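# Place lidded paper cup upright in carrier inside bag

## Task

Set the empty paper cup with its lid inside the paper bag, standing upright in the cup carrier. The carrier must end lying flat on the bag's floor. The bag must stay upright and open on the table at its full height, not crumpled, with its rim pulled in little or not at all compared with the start. The task fails if the cup's paper side is squeezed hard, pushed deeply in, or left dented. The lid is exempt from this rule.

## Robot and tools

Robot: two arms, left_arm and right_arm, each ending in a five-finger hand. left_arm carries a left hand, the mirror of the right one. Bases in the scene frame: left_arm at (-0.008, +0.362, 0) m and right_arm at (-0.046, -0.517, 0) m. A post stands behind them.

Scene frame: the origin is at table height, midway between the arms. +z is up, +x points out over the table, and +y is toward left_arm. Hand positions, quaternions (wxyz), velocities and move targets printed in results use this frame. Pose offsets that you send are taken along the current Hand target's own axes. Hand point: a spot 0.05 m in front of the palm and 0.15 m out from the wrist face. Its +z runs along the straight fingers and +y points out of the palm. For the right hand, +x points across the palm away from the thumb; for the left hand, +x points toward the thumb. Fingertips reach 0.06-0.07 m beyond the point and sit 0.06 m behind it along -y. A wrist bracket on the little-finger side can strike things. With the palm down the wrist can hang up to 0.11 m below the point, and with the palm up up to 0.23 m.

Row layout (28 numbers, all in [-1, 1], both arms in every row): left dx, dy, dz, rx, ry, rz; left little, ring, middle, index, thumb_bend, thumb_turn; left force_limit, speed; then the same 14 for the right arm. Pose numbers are offsets from the Hand target at the start of the action or move, not absolute poses. 1.0 equals 0.6 m of travel or 180 degrees. rx, ry, rz form a single rotation vector. Six zeros means no new pose for that arm.

Finger numbers are absolute targets. -1 is open or straight and +1 is closed. For thumb_turn, -1 places the thumb beside the palm and +1 places it across from the fingers. force_limit scales from about 0 N at -1 to 10 N at +1 (15 N for the two thumb motors). speed runs from near zero at -1 up to full speed at +0.48 and stays full above that. For a soft grip, use speed -0.94 or below. A hand has no 'no change' value: resend the last hand numbers you actually ran. If you have not run any yet, send its hand_measured values plus hand_force_limit and hand_speed. With the thumb in front, the hand can wrap objects 0.035-0.065 m thick. The thumb tip and index pad can pinch a light item up to about 0.08 m. Grip the cup gently, by the lid or with a low force_limit, so the paper wall does not dent.

execute_actions: actions is a list of actions. Each action is up to 15 rows, one per 1/30 s step, and the last row is held to step 15. Every row counts from the pose at the start of that action, so repeating an offset moves the hand again. cameras picks which images to return. An empty actions list returns all images and shows everything the state lines can contain.

move: target is one row or a list of up to 15 rows. Each row is an offset from the Hand targets at the start of the move, not from the previous row. The hand moves in a straight line and all arms finish together, within 10 s at most. speed is in m/s, from 0.002 to 3.6, default 0.25. Turns run at up to twice that value in rad/s. blend is a corner radius in m (0 means stop at each corner). stop_force is 3-120 N, one value for both arms. It ends an arm's path when the push against its motion rises that far above the last zero. The arm then backs off slightly, and that spot becomes its Hand target. Approach slowly, around 0.005 m/s, for soft contacts. With stop_force, every row needs the same hand numbers, and blocking=false is not allowed. zero (default true) rezeroes the sensor before the move. blocking=false returns after 0.5 s while the move keeps running. The result adds a 'move:' line: done, off_target, moving, held or fault, plus limits such as paced (pose clipped) or held (steps withheld). Moves do not avoid obstacles. A path whose wrist passes near the arm's first-joint axis is refused; go round the base instead.

wait: seconds from 0 to 3600; lets the scene run. stop: brakes a running move. zoom_image: camera plus region [x0, y0, x1, y1] in pixels, no more than 504 per side. show_instructions shows the reference pages. zero_wrist_force with arm left_arm or right_arm resets that wrist sensor. finished_scene ends the scene for good.

Results: end_effector_position (m), quaternion, Hand target (last commanded pose, with orientation clipped to within 32 degrees of the measured one), joint positions and torques, and wrist force and torque in the end effector's axes. hand_measured, hand_stopped_by (moving, target, force, stalled, fault) and hand_load_n (N at the fingertip, positive when something pushes the finger open) each list six values in motor order. A lost grip shows only as the load dropping to about 0. A hand often stops a little short of its Hand target; send the missing distance as an offset.

Cameras: cam_head_left, cam_head_right, cam_high, cam_low (896x504) and cam_left_wrist, cam_right_wrist (616x616 fisheye).

Things to avoid: each arm stops for 10 s if a joint's contact torque reaches its limit (wrists 26.3 N m), if outside force reaches about 150 N, or if a joint falls behind its planned path. Arms are stiff, so aiming even slightly past a firm contact can trigger a fault. Do not let the arms collide, and never close one hand on the other's fingers. Avoid drops, slams, hard pushes, crumpling the bag, and knocking anything off the table. Let an object come to rest before you release it. Motors heat up when held stretched out or pushing; a MOTOR HOT line is a warning, and at 85 °C the arm brakes for 30-60 s.

Each tool is called after "Call:" as name(argument=value, ...), one argument or row to a line, values as JSON.

Reference images:

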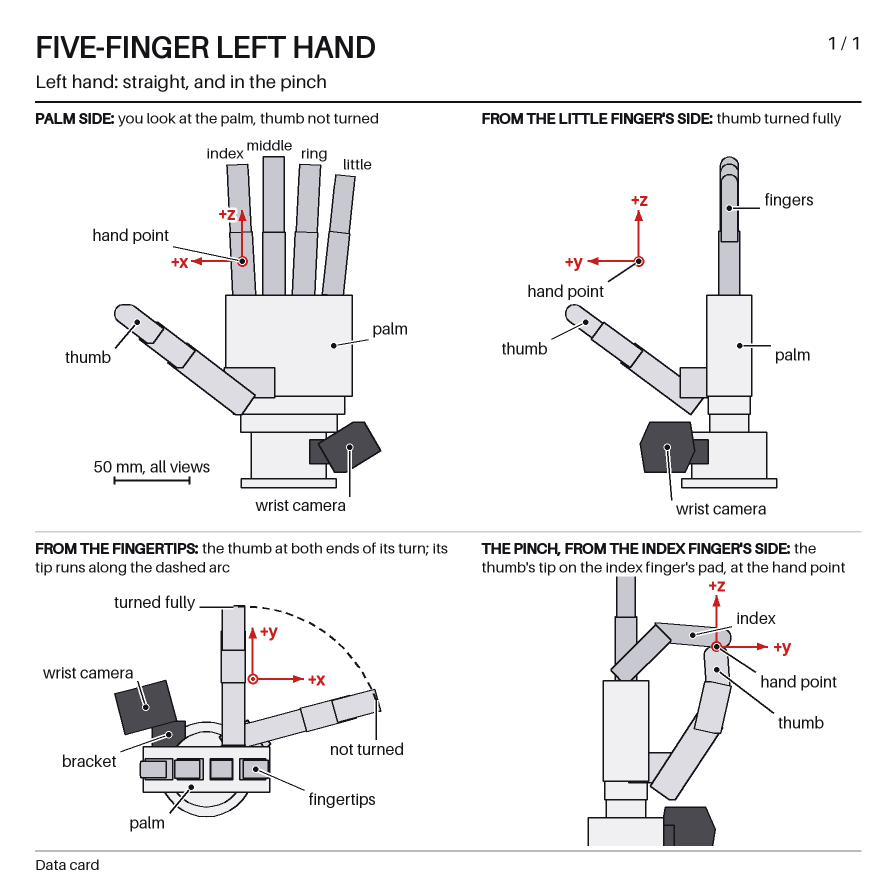

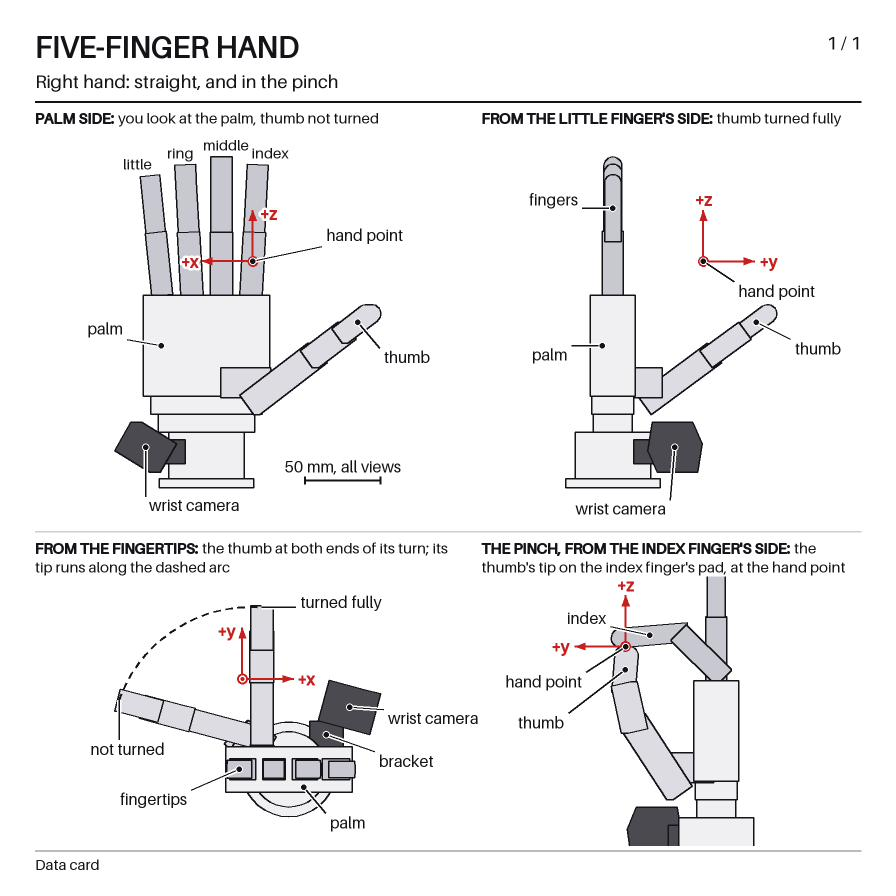

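## Session

Call:
execute_actions(
  actions=[],
)

Scene clock: 0.00 s.
left_arm: end_effector_position=(+0.4813, +0.2883, +0.1487) hand_measured=(-1.000, -1.000, -1.000, -1.000, -1.000, -1.000) hand_load_n=(+0.0, +0.0, +0.0, +0.0, +0.0, +0.0) hand_stopped_by=(target, target, target, target, target, target) hand_force_limit=0.00 hand_speed=-0.80 end_effector_quat_wxyz=(+0.096, +0.718, -0.689, -0.025) | right_arm: end_effector_position=(+0.1816, -0.3000, +0.3903) hand_measured=(-1.000, -1.000, -1.000, -1.000, -1.000, -1.000) hand_load_n=(+0.0, +0.0, +0.0, +0.0, +0.0, +0.0) hand_stopped_by=(target, target, target, target, target, target) hand_force_limit=0.00 hand_speed=-0.80 end_effector_quat_wxyz=(+0.287, -0.298, +0.838, -0.355)
Joint positions: left_arm=[3.35 -2.338 -1.078 1.658 -1.503 3.309] | right_arm=[0.876 -1.707 1.678 1.389 2.503 -1.493]
Joint velocities: within noise
Joint torques (N m): no reading
Wrist force (N): no reading
Wrist torque (N m): no reading
Wrist force, peak (N): no reading
Hand target: left_arm +0.4813, +0.2883, +0.1487; +0.096, +0.718, -0.689, -0.025 | right_arm +0.1816, -0.3000, +0.3903; +0.287, -0.298, +0.838, -0.355

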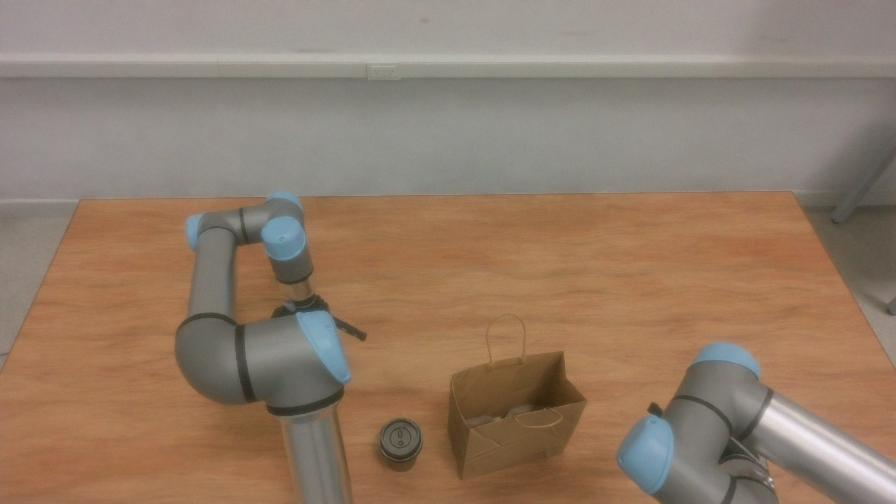

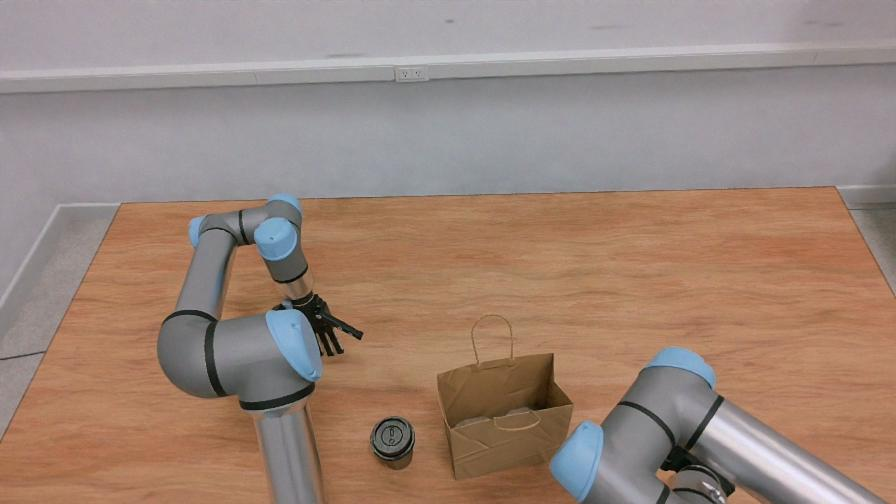

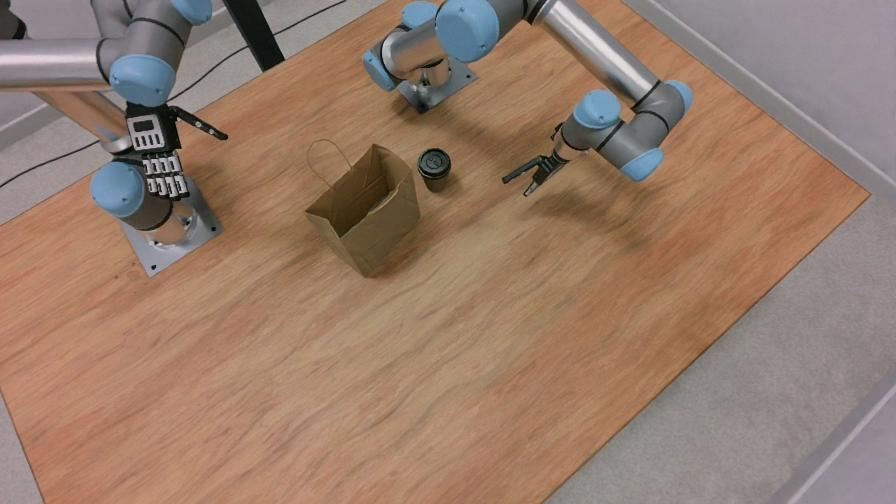

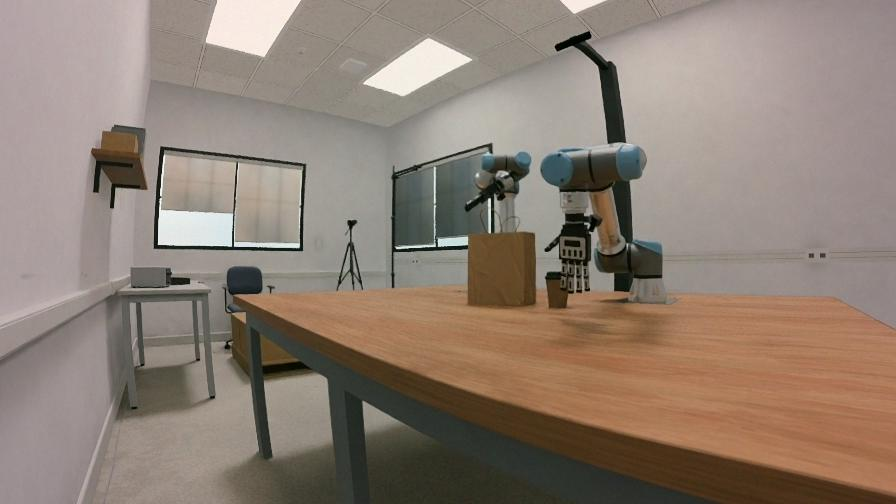

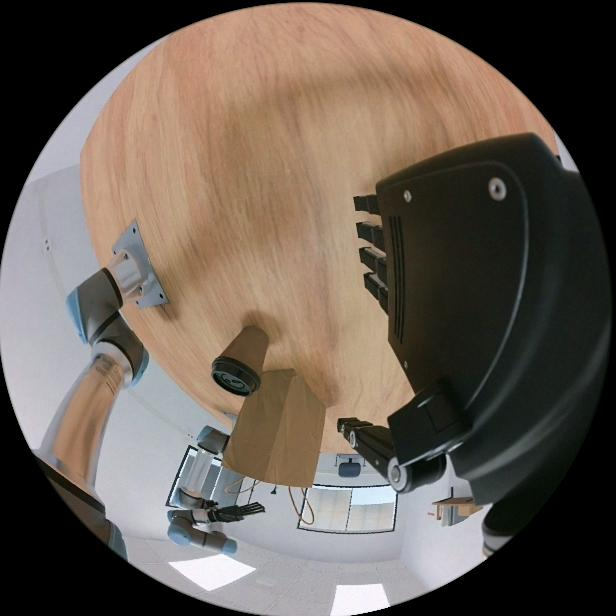

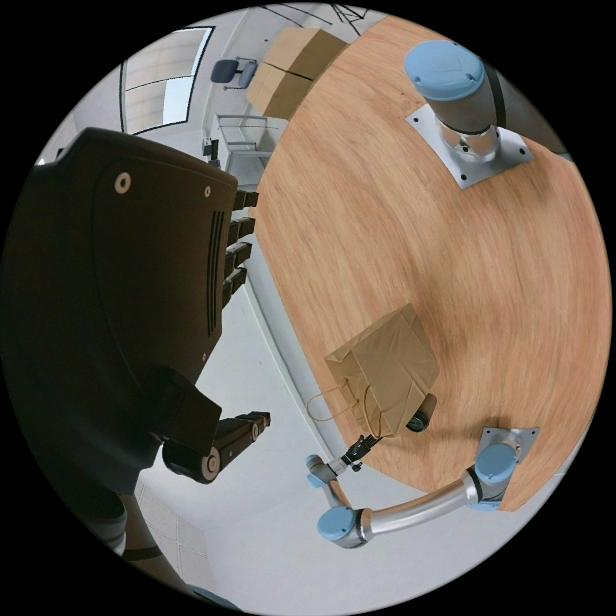

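Call:
zoom_image(
  camera="cam_head_left",
  region=[340, 300, 620, 504],
)

Call:
zoom_image(
  camera="cam_head_right",
  region=[340, 300, 620, 504],
)

Call:
zoom_image(
  camera="cam_high",
  region=[280, 110, 480, 290],
)

Call:
zoom_image(
  camera="cam_low",
  region=[440, 200, 620, 330],
)

Scaled by 1.800 from the camera's image (finer frame: 1280x720).

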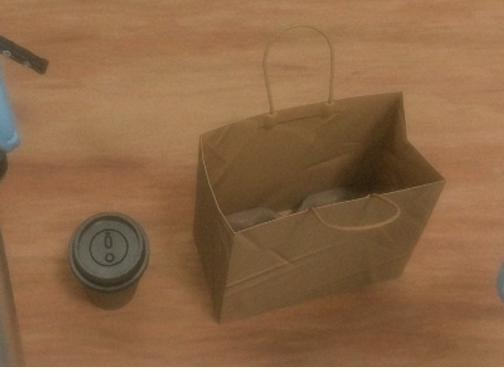

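Scaled by 1.800 from the camera's image (finer frame: 1280x720).

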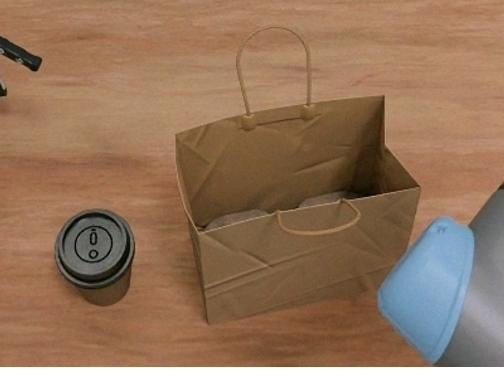

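Scaled by 2.520 from the camera's image (finer frame: 1280x720).

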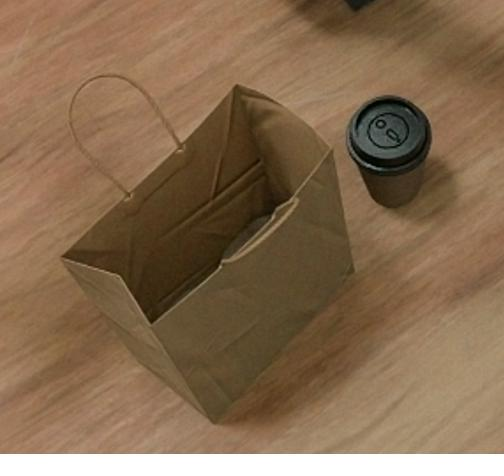

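Scaled by 2.800 from the camera's image (finer frame: 1280x720).

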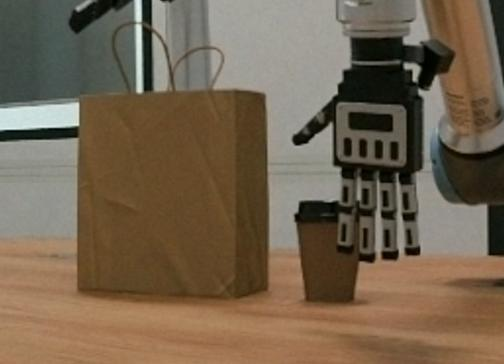

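Call:
move(
  target=[0,0,0,0,0,0,-1,-1,-1,-1,-1,-1,0,-0.8,-0.4245,-0.0155,-0.1257,-0.195,0.158,-0.118,-1,-1,-1,-1,-1,-1,0,-0.8],
  cameras=["cam_right_wrist","cam_head_right","cam_high"],
)

Scene clock: 11.90 s.
left_arm: end_effector_position=(+0.4813, +0.2883, +0.1487) hand_measured=(-1.000, -1.000, -1.000, -1.000, -1.000, -1.000) hand_load_n=(+0.0, +0.0, +0.0, +0.0, +0.0, +0.0) hand_stopped_by=(target, target, target, target, target, target) hand_force_limit=0.00 hand_speed=-0.80 end_effector_quat_wxyz=(+0.096, +0.718, -0.689, -0.025) | right_arm: end_effector_position=(+0.2621, -0.1567, +0.4692) hand_measured=(-1.000, -1.000, -1.000, -1.000, -1.000, -1.000) hand_load_n=(+0.0, +0.0, +0.0, +0.0, +0.0, +0.0) hand_stopped_by=(target, target, target, target, target, target) hand_force_limit=0.00 hand_speed=-0.80 end_effector_quat_wxyz=(+0.035, -0.393, +0.886, -0.245)
Joint positions: left_arm=[3.35 -2.338 -1.078 1.658 -1.503 3.309] | right_arm=[0.723 -1.03 0.536 2.149 2.064 -1.671]
Joint torques (N m): left_arm=[0.35 43.86 17.5 -2.41 0.04 0.28] | right_arm=[11.24 -43.14 -1.83 -0.01 3.45 1.54]
Wrist force (N): left_arm=[0.6 0.3 0.0] | right_arm=[1.0 0.4 0.4]
Wrist torque (N m): left_arm=[0.04 -0.10 0.03] | right_arm=[0.01 -0.07 0.01]
Wrist force, peak (N): left_arm=[0.8 0.3 -0.2] | right_arm=[3.0 -2.3 -3.4]
Hand target: left_arm +0.4813, +0.2883, +0.1487; +0.096, +0.718, -0.689, -0.025 | right_arm +0.2621, -0.1567, +0.4692; +0.035, -0.393, +0.886, -0.245 (not the last commanded pose)
Off the commanded pose: left_arm 0.000 m, 0 deg | right_arm 0.084 m, 16 deg.
move: held (right_arm; a check stopped the path); limits=held
pose unreachable (right arm): on one or more control steps of this call, first in action 0 (counted from 0), this arm could not follow its commanded pose, so it was not sent that pose on those steps. It may still have moved: this result reports where it is.
cause: moving toward the commanded pose would bring two parts of the arm too close to each other (joints 4 (wrist 1) to 6 (wrist 3) lie between them).
cam_right_wrist: T_world_to_cam=[[-0.83189, 0.3696, -0.41396, 0.47225], [0.30796, 0.928, 0.20969, -0.03113], [0.46166, 0.04695, -0.88582, 0.41701]] pos_world=[0.20993, -0.16523, 0.57141]
Images, in order (width x height): cam_head_right 896x504, cam_high 896x504, cam_right_wrist 616x616.

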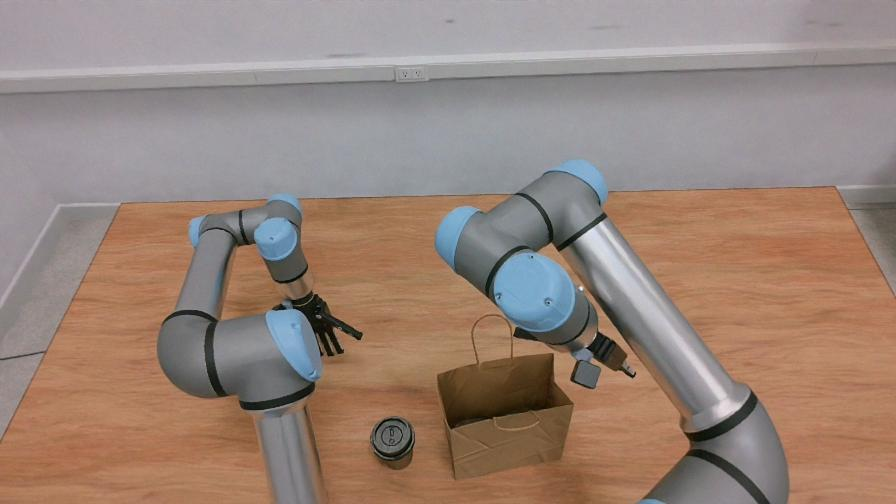

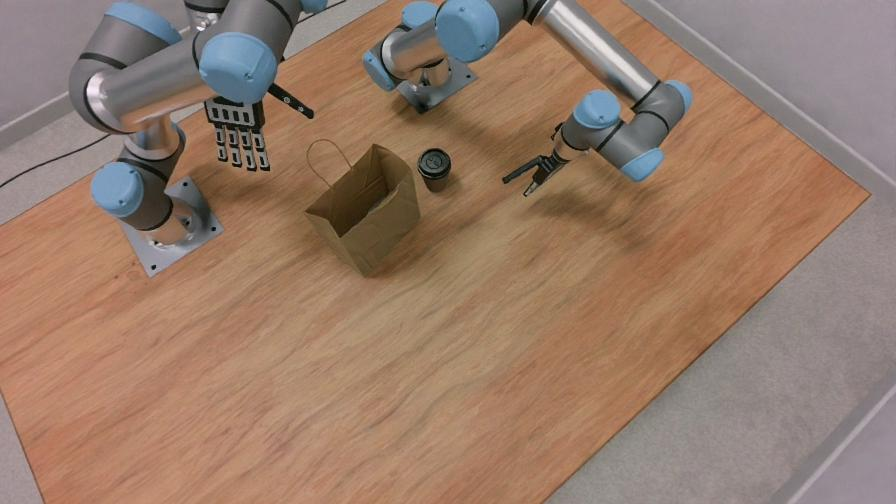

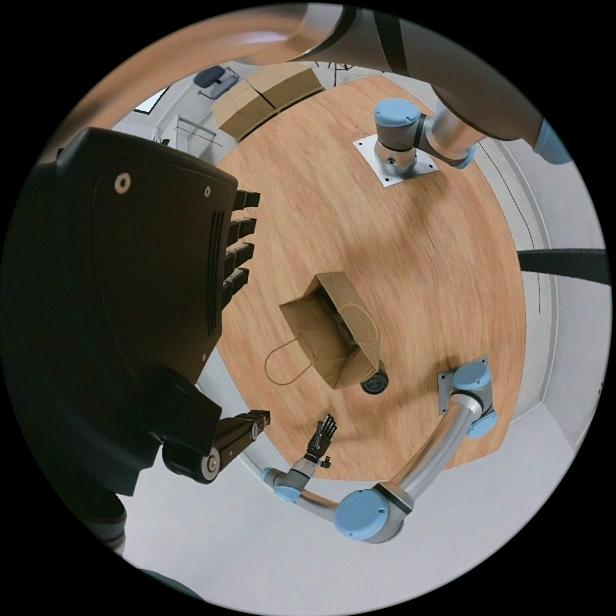

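Call:
zoom_image(
  camera="cam_right_wrist",
  region=[250, 250, 410, 410],
)

Call:
zoom_image(
  camera="cam_head_right",
  region=[360, 330, 600, 504],
)

Scaled by 3.150 from the camera's image (finer frame: 880x880).

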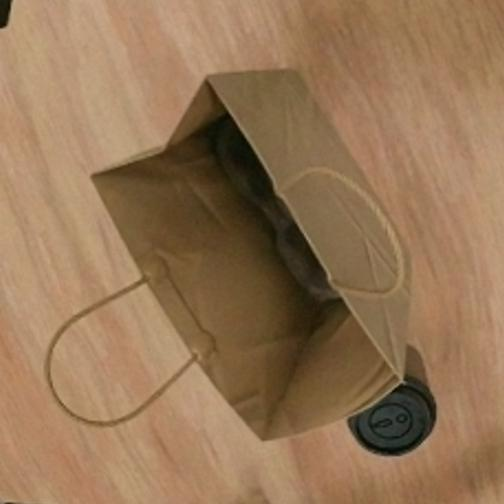

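Scaled by 2.100 from the camera's image (finer frame: 1280x720).

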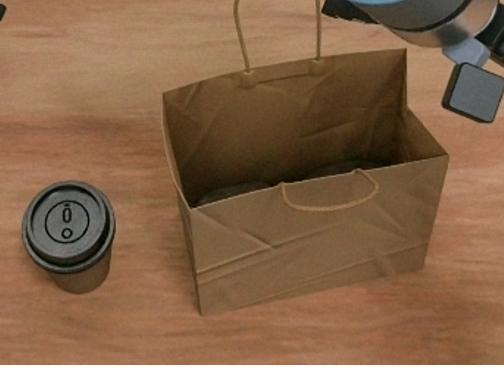

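Call:
move(
  target=[0,0,0,0,0,0,-1,-1,-1,-1,-1,-1,0,-0.8,-0.2497,-0.1055,-0.0388,0,0,0,-1,-1,-1,-1,-1,-1,0,-0.8],
  cameras=["cam_right_wrist"],
)

Scene clock: 13.73 s.
left_arm: end_effector_position=(+0.4813, +0.2883, +0.1487) hand_measured=(-1.000, -1.000, -1.000, -1.000, -1.000, -1.000) hand_load_n=(+0.0, +0.0, +0.0, +0.0, +0.0, +0.0) hand_stopped_by=(target, target, target, target, target, target) hand_force_limit=0.00 hand_speed=-0.80 end_effector_quat_wxyz=(+0.096, +0.718, -0.689, -0.025) | right_arm: end_effector_position=(+0.2667, -0.1542, +0.4694) hand_measured=(-1.000, -1.000, -1.000, -1.000, -1.000, -1.000) hand_load_n=(+0.0, +0.0, +0.0, +0.0, +0.0, +0.0) hand_stopped_by=(target, target, target, target, target, target) hand_force_limit=0.00 hand_speed=-0.80 end_effector_quat_wxyz=(+0.034, -0.394, +0.885, -0.245)
Joint positions: left_arm=[3.35 -2.338 -1.078 1.658 -1.503 3.309] | right_arm=[0.72 -1.008 0.5 2.163 2.064 -1.674]
Joint torques (N m): left_arm=[0.32 43.8 17.37 -2.34 0.2 0.32] | right_arm=[12.34 -44.95 0.48 0.09 -2.14 1.86]
Wrist force (N): left_arm=[0.5 0.5 -0.1] | right_arm=[1.1 0.3 0.3]
Wrist torque (N m): left_arm=[0.07 -0.10 0.02] | right_arm=[0.00 -0.09 0.00]
Wrist force, peak (N): left_arm=[0.8 0.6 0.1] | right_arm=[4.5 -1.9 -4.2]
Hand target: left_arm +0.4813, +0.2883, +0.1487; +0.096, +0.718, -0.689, -0.025 | right_arm +0.2667, -0.1542, +0.4694; +0.034, -0.394, +0.885, -0.245 (not the last commanded pose)
Off the commanded pose: left_arm 0.000 m, 0 deg | right_arm 0.159 m, 0 deg.
move: held (right_arm; a check stopped the path); limits=held
pose unreachable (right arm): on one or more control steps of this call, first in action 0 (counted from 0), this arm could not follow its commanded pose, so it was not sent that pose on those steps. It may still have moved: this result reports where it is.
cause: moving toward the commanded pose would bring two parts of the arm too close to each other (joints 4 (wrist 1) to 6 (wrist 3) lie between them).
cam_right_wrist: T_world_to_cam=[[-0.83249, 0.36866, -0.41358, 0.47504], [0.30766, 0.92842, 0.2083, -0.03411], [0.46077, 0.04617, -0.88632, 0.41524]] pos_world=[0.21463, -0.16263, 0.57161]

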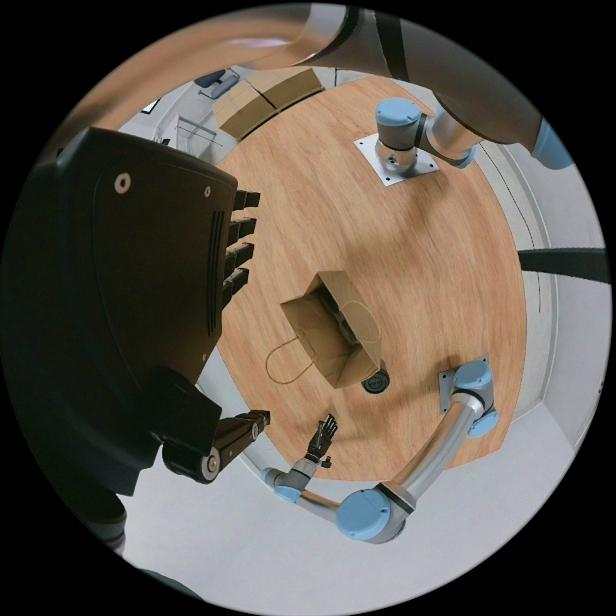

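Call:
move(
  target=[0,0,0,0,0,0,-1,-1,-1,-1,-1,-1,0,-0.8,-0.2413,-0.0893,-0.1372,-0.153,-0.151,0.0566,-1,-1,-1,-1,-1,-1,0,-0.8],
  cameras=["cam_right_wrist","cam_head_right"],
)

Scene clock: 16.60 s.
left_arm: end_effector_position=(+0.4813, +0.2883, +0.1487) hand_measured=(-1.000, -1.000, -1.000, -1.000, -1.000, -1.000) hand_load_n=(+0.0, +0.0, +0.0, +0.0, +0.0, +0.0) hand_stopped_by=(target, target, target, target, target, target) hand_force_limit=0.00 hand_speed=-0.80 end_effector_quat_wxyz=(+0.096, +0.718, -0.689, -0.025) | right_arm: end_effector_position=(+0.3810, -0.0487, +0.5458) hand_measured=(-1.000, -1.000, -1.000, -1.000, -1.000, -1.000) hand_load_n=(+0.5, +0.0, +0.0, +0.0, +0.0, +0.0) hand_stopped_by=(target, target, target, target, target, target) hand_force_limit=0.00 hand_speed=-0.80 end_effector_quat_wxyz=(+0.259, -0.324, +0.900, +0.135)
Joint positions: left_arm=[3.35 -2.338 -1.078 1.658 -1.503 3.309] | right_arm=[0.431 -0.882 0.035 1.864 1.351 -1.776]
Joint torques (N m): left_arm=[0.72 44.37 17.31 -2.4 -0.07 0.32] | right_arm=[-13.08 -29.77 -25.57 -1.32 -2.96 1.8]
Wrist force (N): left_arm=[0.3 0.1 -0.1] | right_arm=[-0.3 0.7 0.7]
Wrist torque (N m): left_arm=[0.03 -0.07 0.02] | right_arm=[-0.12 0.00 -0.03]
Wrist force, peak (N): left_arm=[0.7 0.6 0.0] | right_arm=[1.1 1.0 0.5]
Hand target: left_arm +0.4813, +0.2883, +0.1487; +0.096, +0.718, -0.689, -0.025 | right_arm +0.3819, -0.0479, +0.5471; +0.166, -0.358, +0.916, +0.073
Off the commanded pose: left_arm 0.000 m, 0 deg | right_arm 0.002 m, 13 deg.
elbow stopped short (right arm): the move would have taken joint 3 (elbow) straighter than the controller allows.
move: off_target (right_arm)
cam_right_wrist: T_world_to_cam=[[-0.79783, 0.59873, -0.07063, 0.37376], [0.22596, 0.40558, 0.88569, -0.54717], [0.55893, 0.69067, -0.45887, 0.18615]] pos_world=[0.31779, -0.13043, 0.59644]
Images, in order (width x height): cam_head_right 896x504, cam_right_wrist 616x616.

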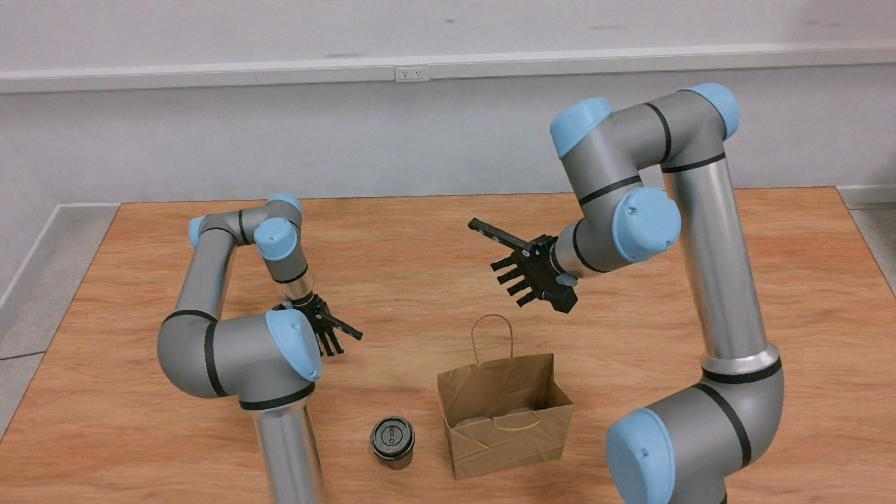

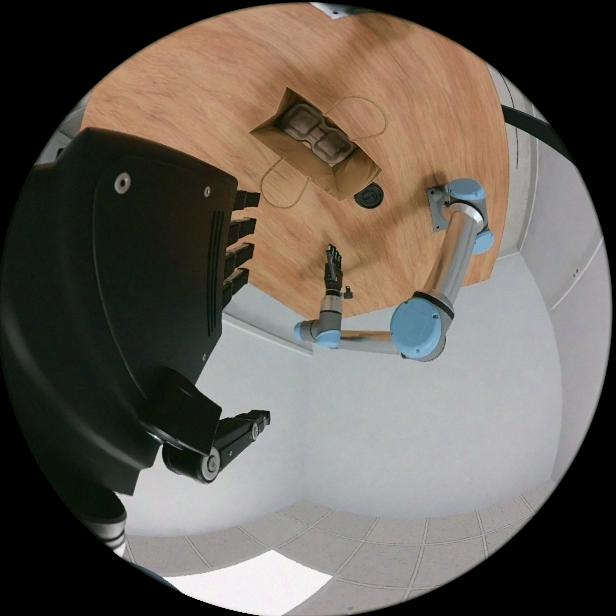

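Call:
zoom_image(
  camera="cam_right_wrist",
  region=[230, 70, 400, 240],
)

Scaled by 2.965 from the camera's image (finer frame: 880x880).

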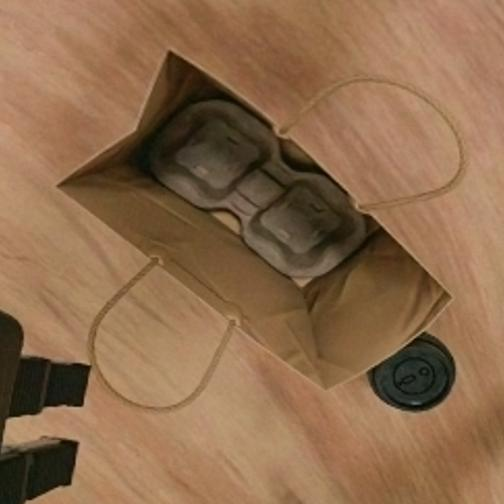

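Call:
move(
  target=[
    [0.088,0.0943,-0.2298,0.2631,0.0390,0.4164,1,1,-0.7,-0.7,-1,1,0,-0.3,0.3668,-0.2153,-0.1078,0,0,0,-1,-1,-1,-1,-1,-1,0,-0.8],
    [0.2528,0.3153,-0.0473,0.2631,0.0390,0.4164,1,1,-0.7,-0.7,-1,1,0,-0.3,0.3668,-0.2153,-0.1078,0,0,0,-1,-1,-1,-1,-1,-1,0,-0.8],
  ],
  blend=[0.03,0],
  cameras=["all"],
)

Scene clock: 30.70 s.
left_arm: end_effector_position=(+0.3073, +0.1344, +0.2238) hand_measured=(+1.000, +1.000, -0.700, -0.700, -1.000, +1.000) hand_load_n=(+0.0, +0.0, +0.0, +0.0, +0.0, +0.0) hand_stopped_by=(target, target, target, target, target, target) hand_force_limit=0.00 hand_speed=-0.30 end_effector_quat_wxyz=(+0.147, -0.143, +0.920, -0.336) | right_arm: end_effector_position=(+0.3017, -0.2979, +0.5272) hand_measured=(-1.000, -1.000, -1.000, -1.000, -1.000, -1.000) hand_load_n=(+0.0, +0.0, +0.0, +0.0, +0.0, +0.0) hand_stopped_by=(target, target, target, target, target, target) hand_force_limit=0.00 hand_speed=-0.80 end_effector_quat_wxyz=(+0.166, -0.358, +0.916, +0.073)
Joint positions: left_arm=[3.213 -1.487 -1.895 2.231 -0.93 4.328] | right_arm=[-0.131 -1.477 0.982 1.839 1.282 -2.421]
Joint torques (N m): left_arm=[-7.6 21.58 9.38 -0.11 -1.12 -1.48] | right_arm=[-14.25 -26.65 -2.67 4.52 -3.24 -1.8]
Wrist force (N): left_arm=[-0.4 1.0 -0.4] | right_arm=[-0.3 0.3 0.5]
Wrist torque (N m): left_arm=[0.21 0.08 0.03] | right_arm=[-0.14 0.03 0.12]
Wrist force, peak (N): left_arm=[-1.1 1.0 -0.7] | right_arm=[-0.5 0.8 0.9]
Hand target: left_arm +0.3073, +0.1344, +0.2237; +0.147, -0.143, +0.920, -0.336 | right_arm +0.3017, -0.2979, +0.5272; +0.166, -0.358, +0.916, +0.073
Off the commanded pose: left_arm 0.000 m, 0 deg | right_arm 0.000 m, 0 deg.
move: done
cam_left_wrist: T_world_to_cam=[[-0.04789, -0.81698, 0.57468, 0.00127], [-0.99294, 0.10147, 0.06151, 0.2879], [-0.10856, -0.56767, -0.81606, 0.40454]] pos_world=[0.32984, 0.20147, 0.31169]
cam_right_wrist: T_world_to_cam=[[-0.83201, 0.54909, -0.0791, 0.45832], [0.3088, 0.57686, 0.75623, -0.31742], [0.46087, 0.60476, -0.64951, 0.49844]] pos_world=[0.24963, -0.36999, 0.60004]

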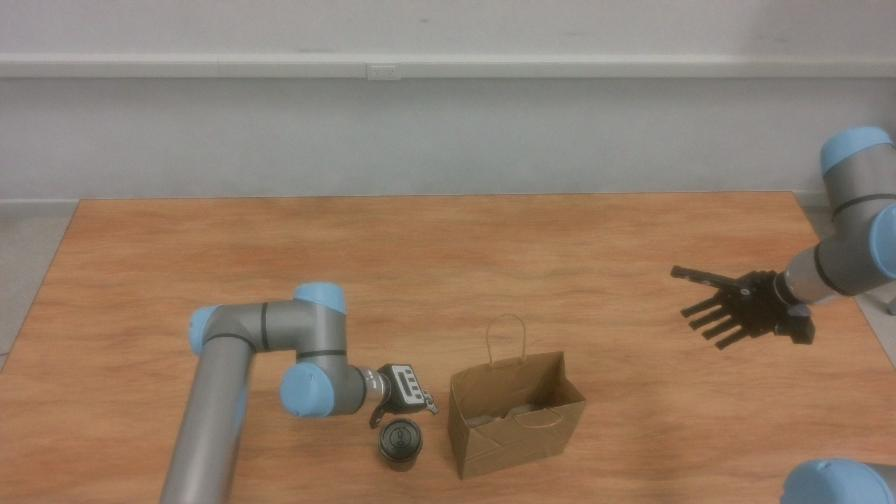

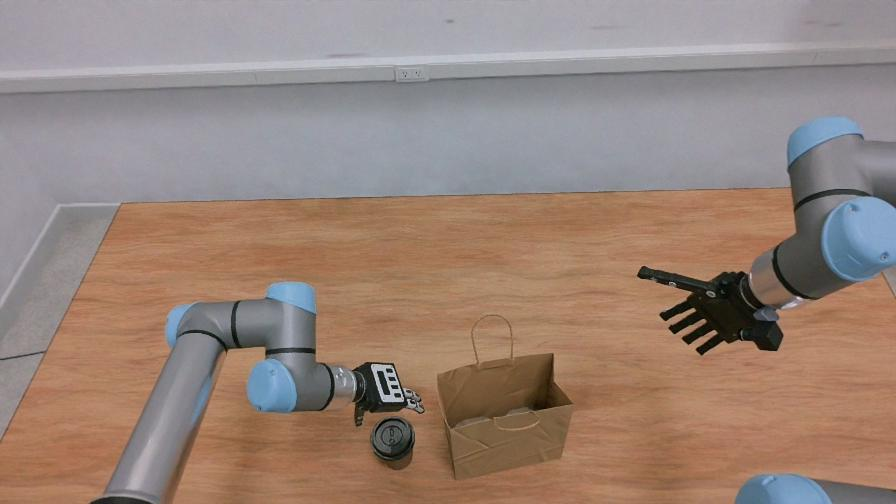

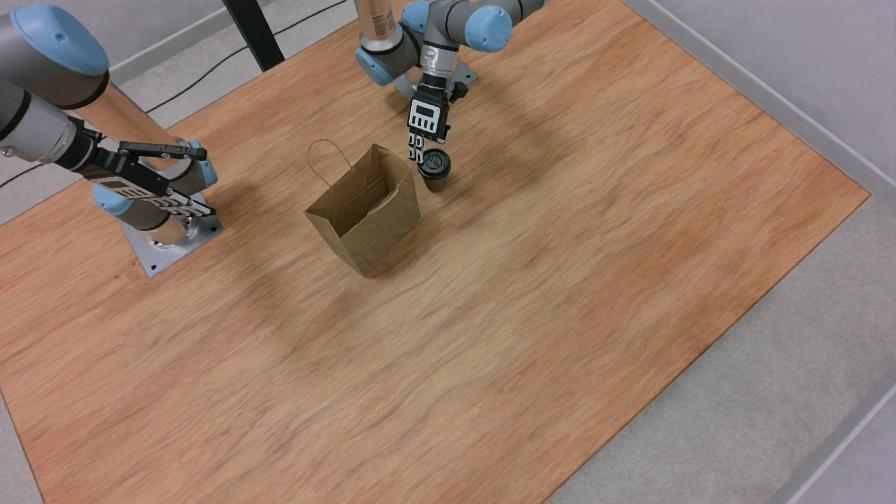

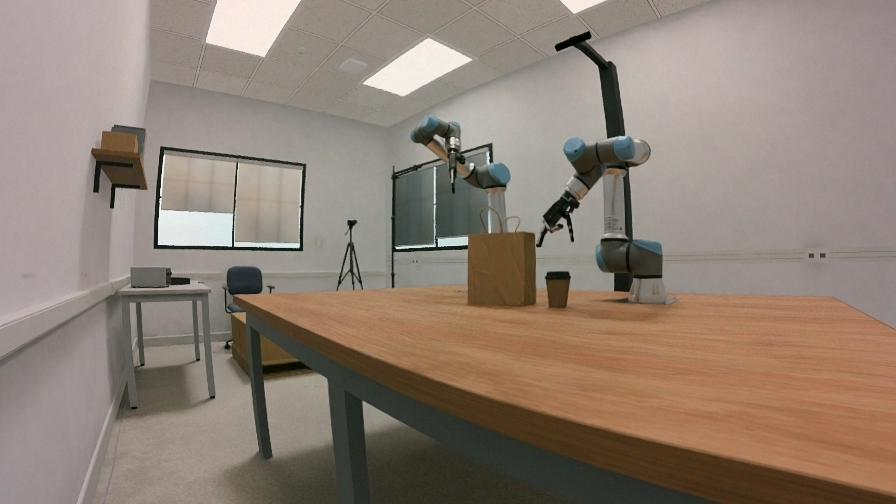

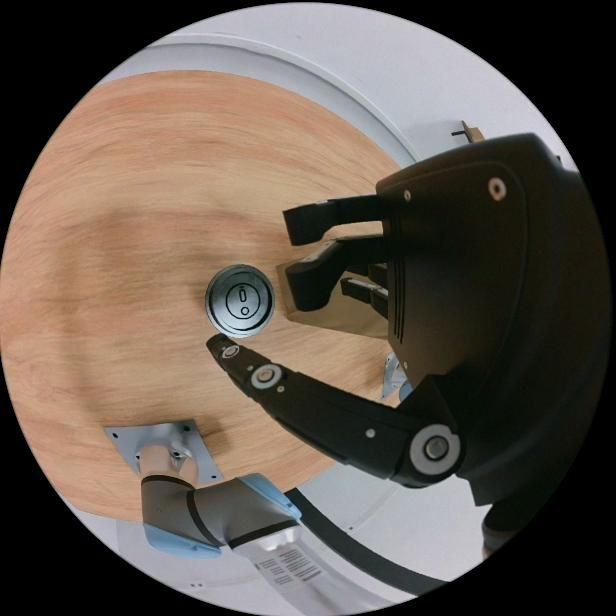

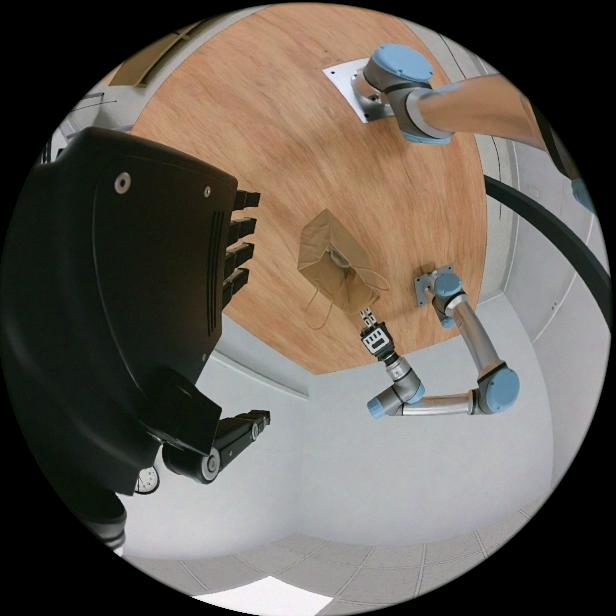

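Call:
zoom_image(
  camera="cam_left_wrist",
  region=[180, 180, 430, 430],
)

Call:
zoom_image(
  camera="cam_low",
  region=[500, 190, 620, 320],
)

Call:
zoom_image(
  camera="cam_head_left",
  region=[340, 340, 480, 480],
)

Scaled by 2.016 from the camera's image (finer frame: 880x880).

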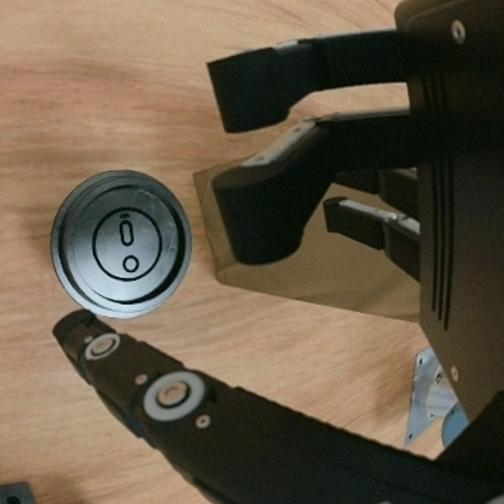

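Scaled by 3.877 from the camera's image (finer frame: 1280x720).

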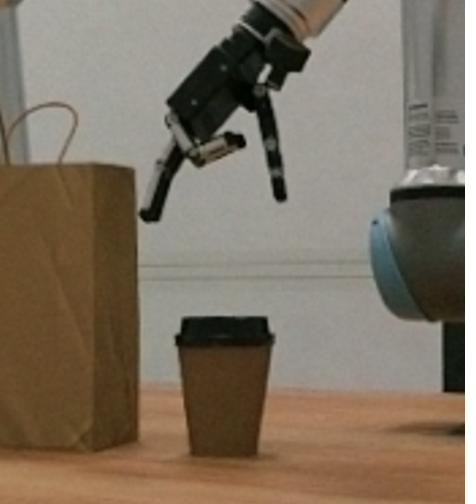

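Scaled by 3.600 from the camera's image (finer frame: 1280x720).

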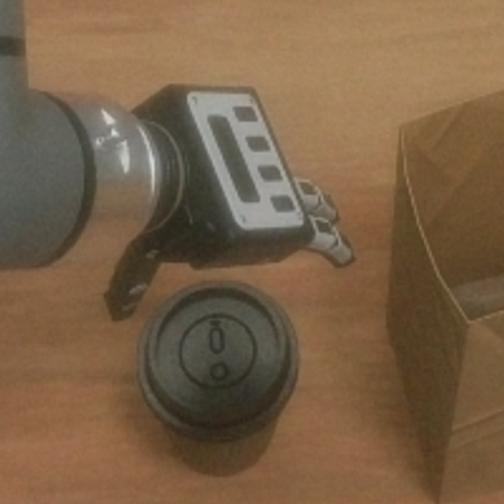

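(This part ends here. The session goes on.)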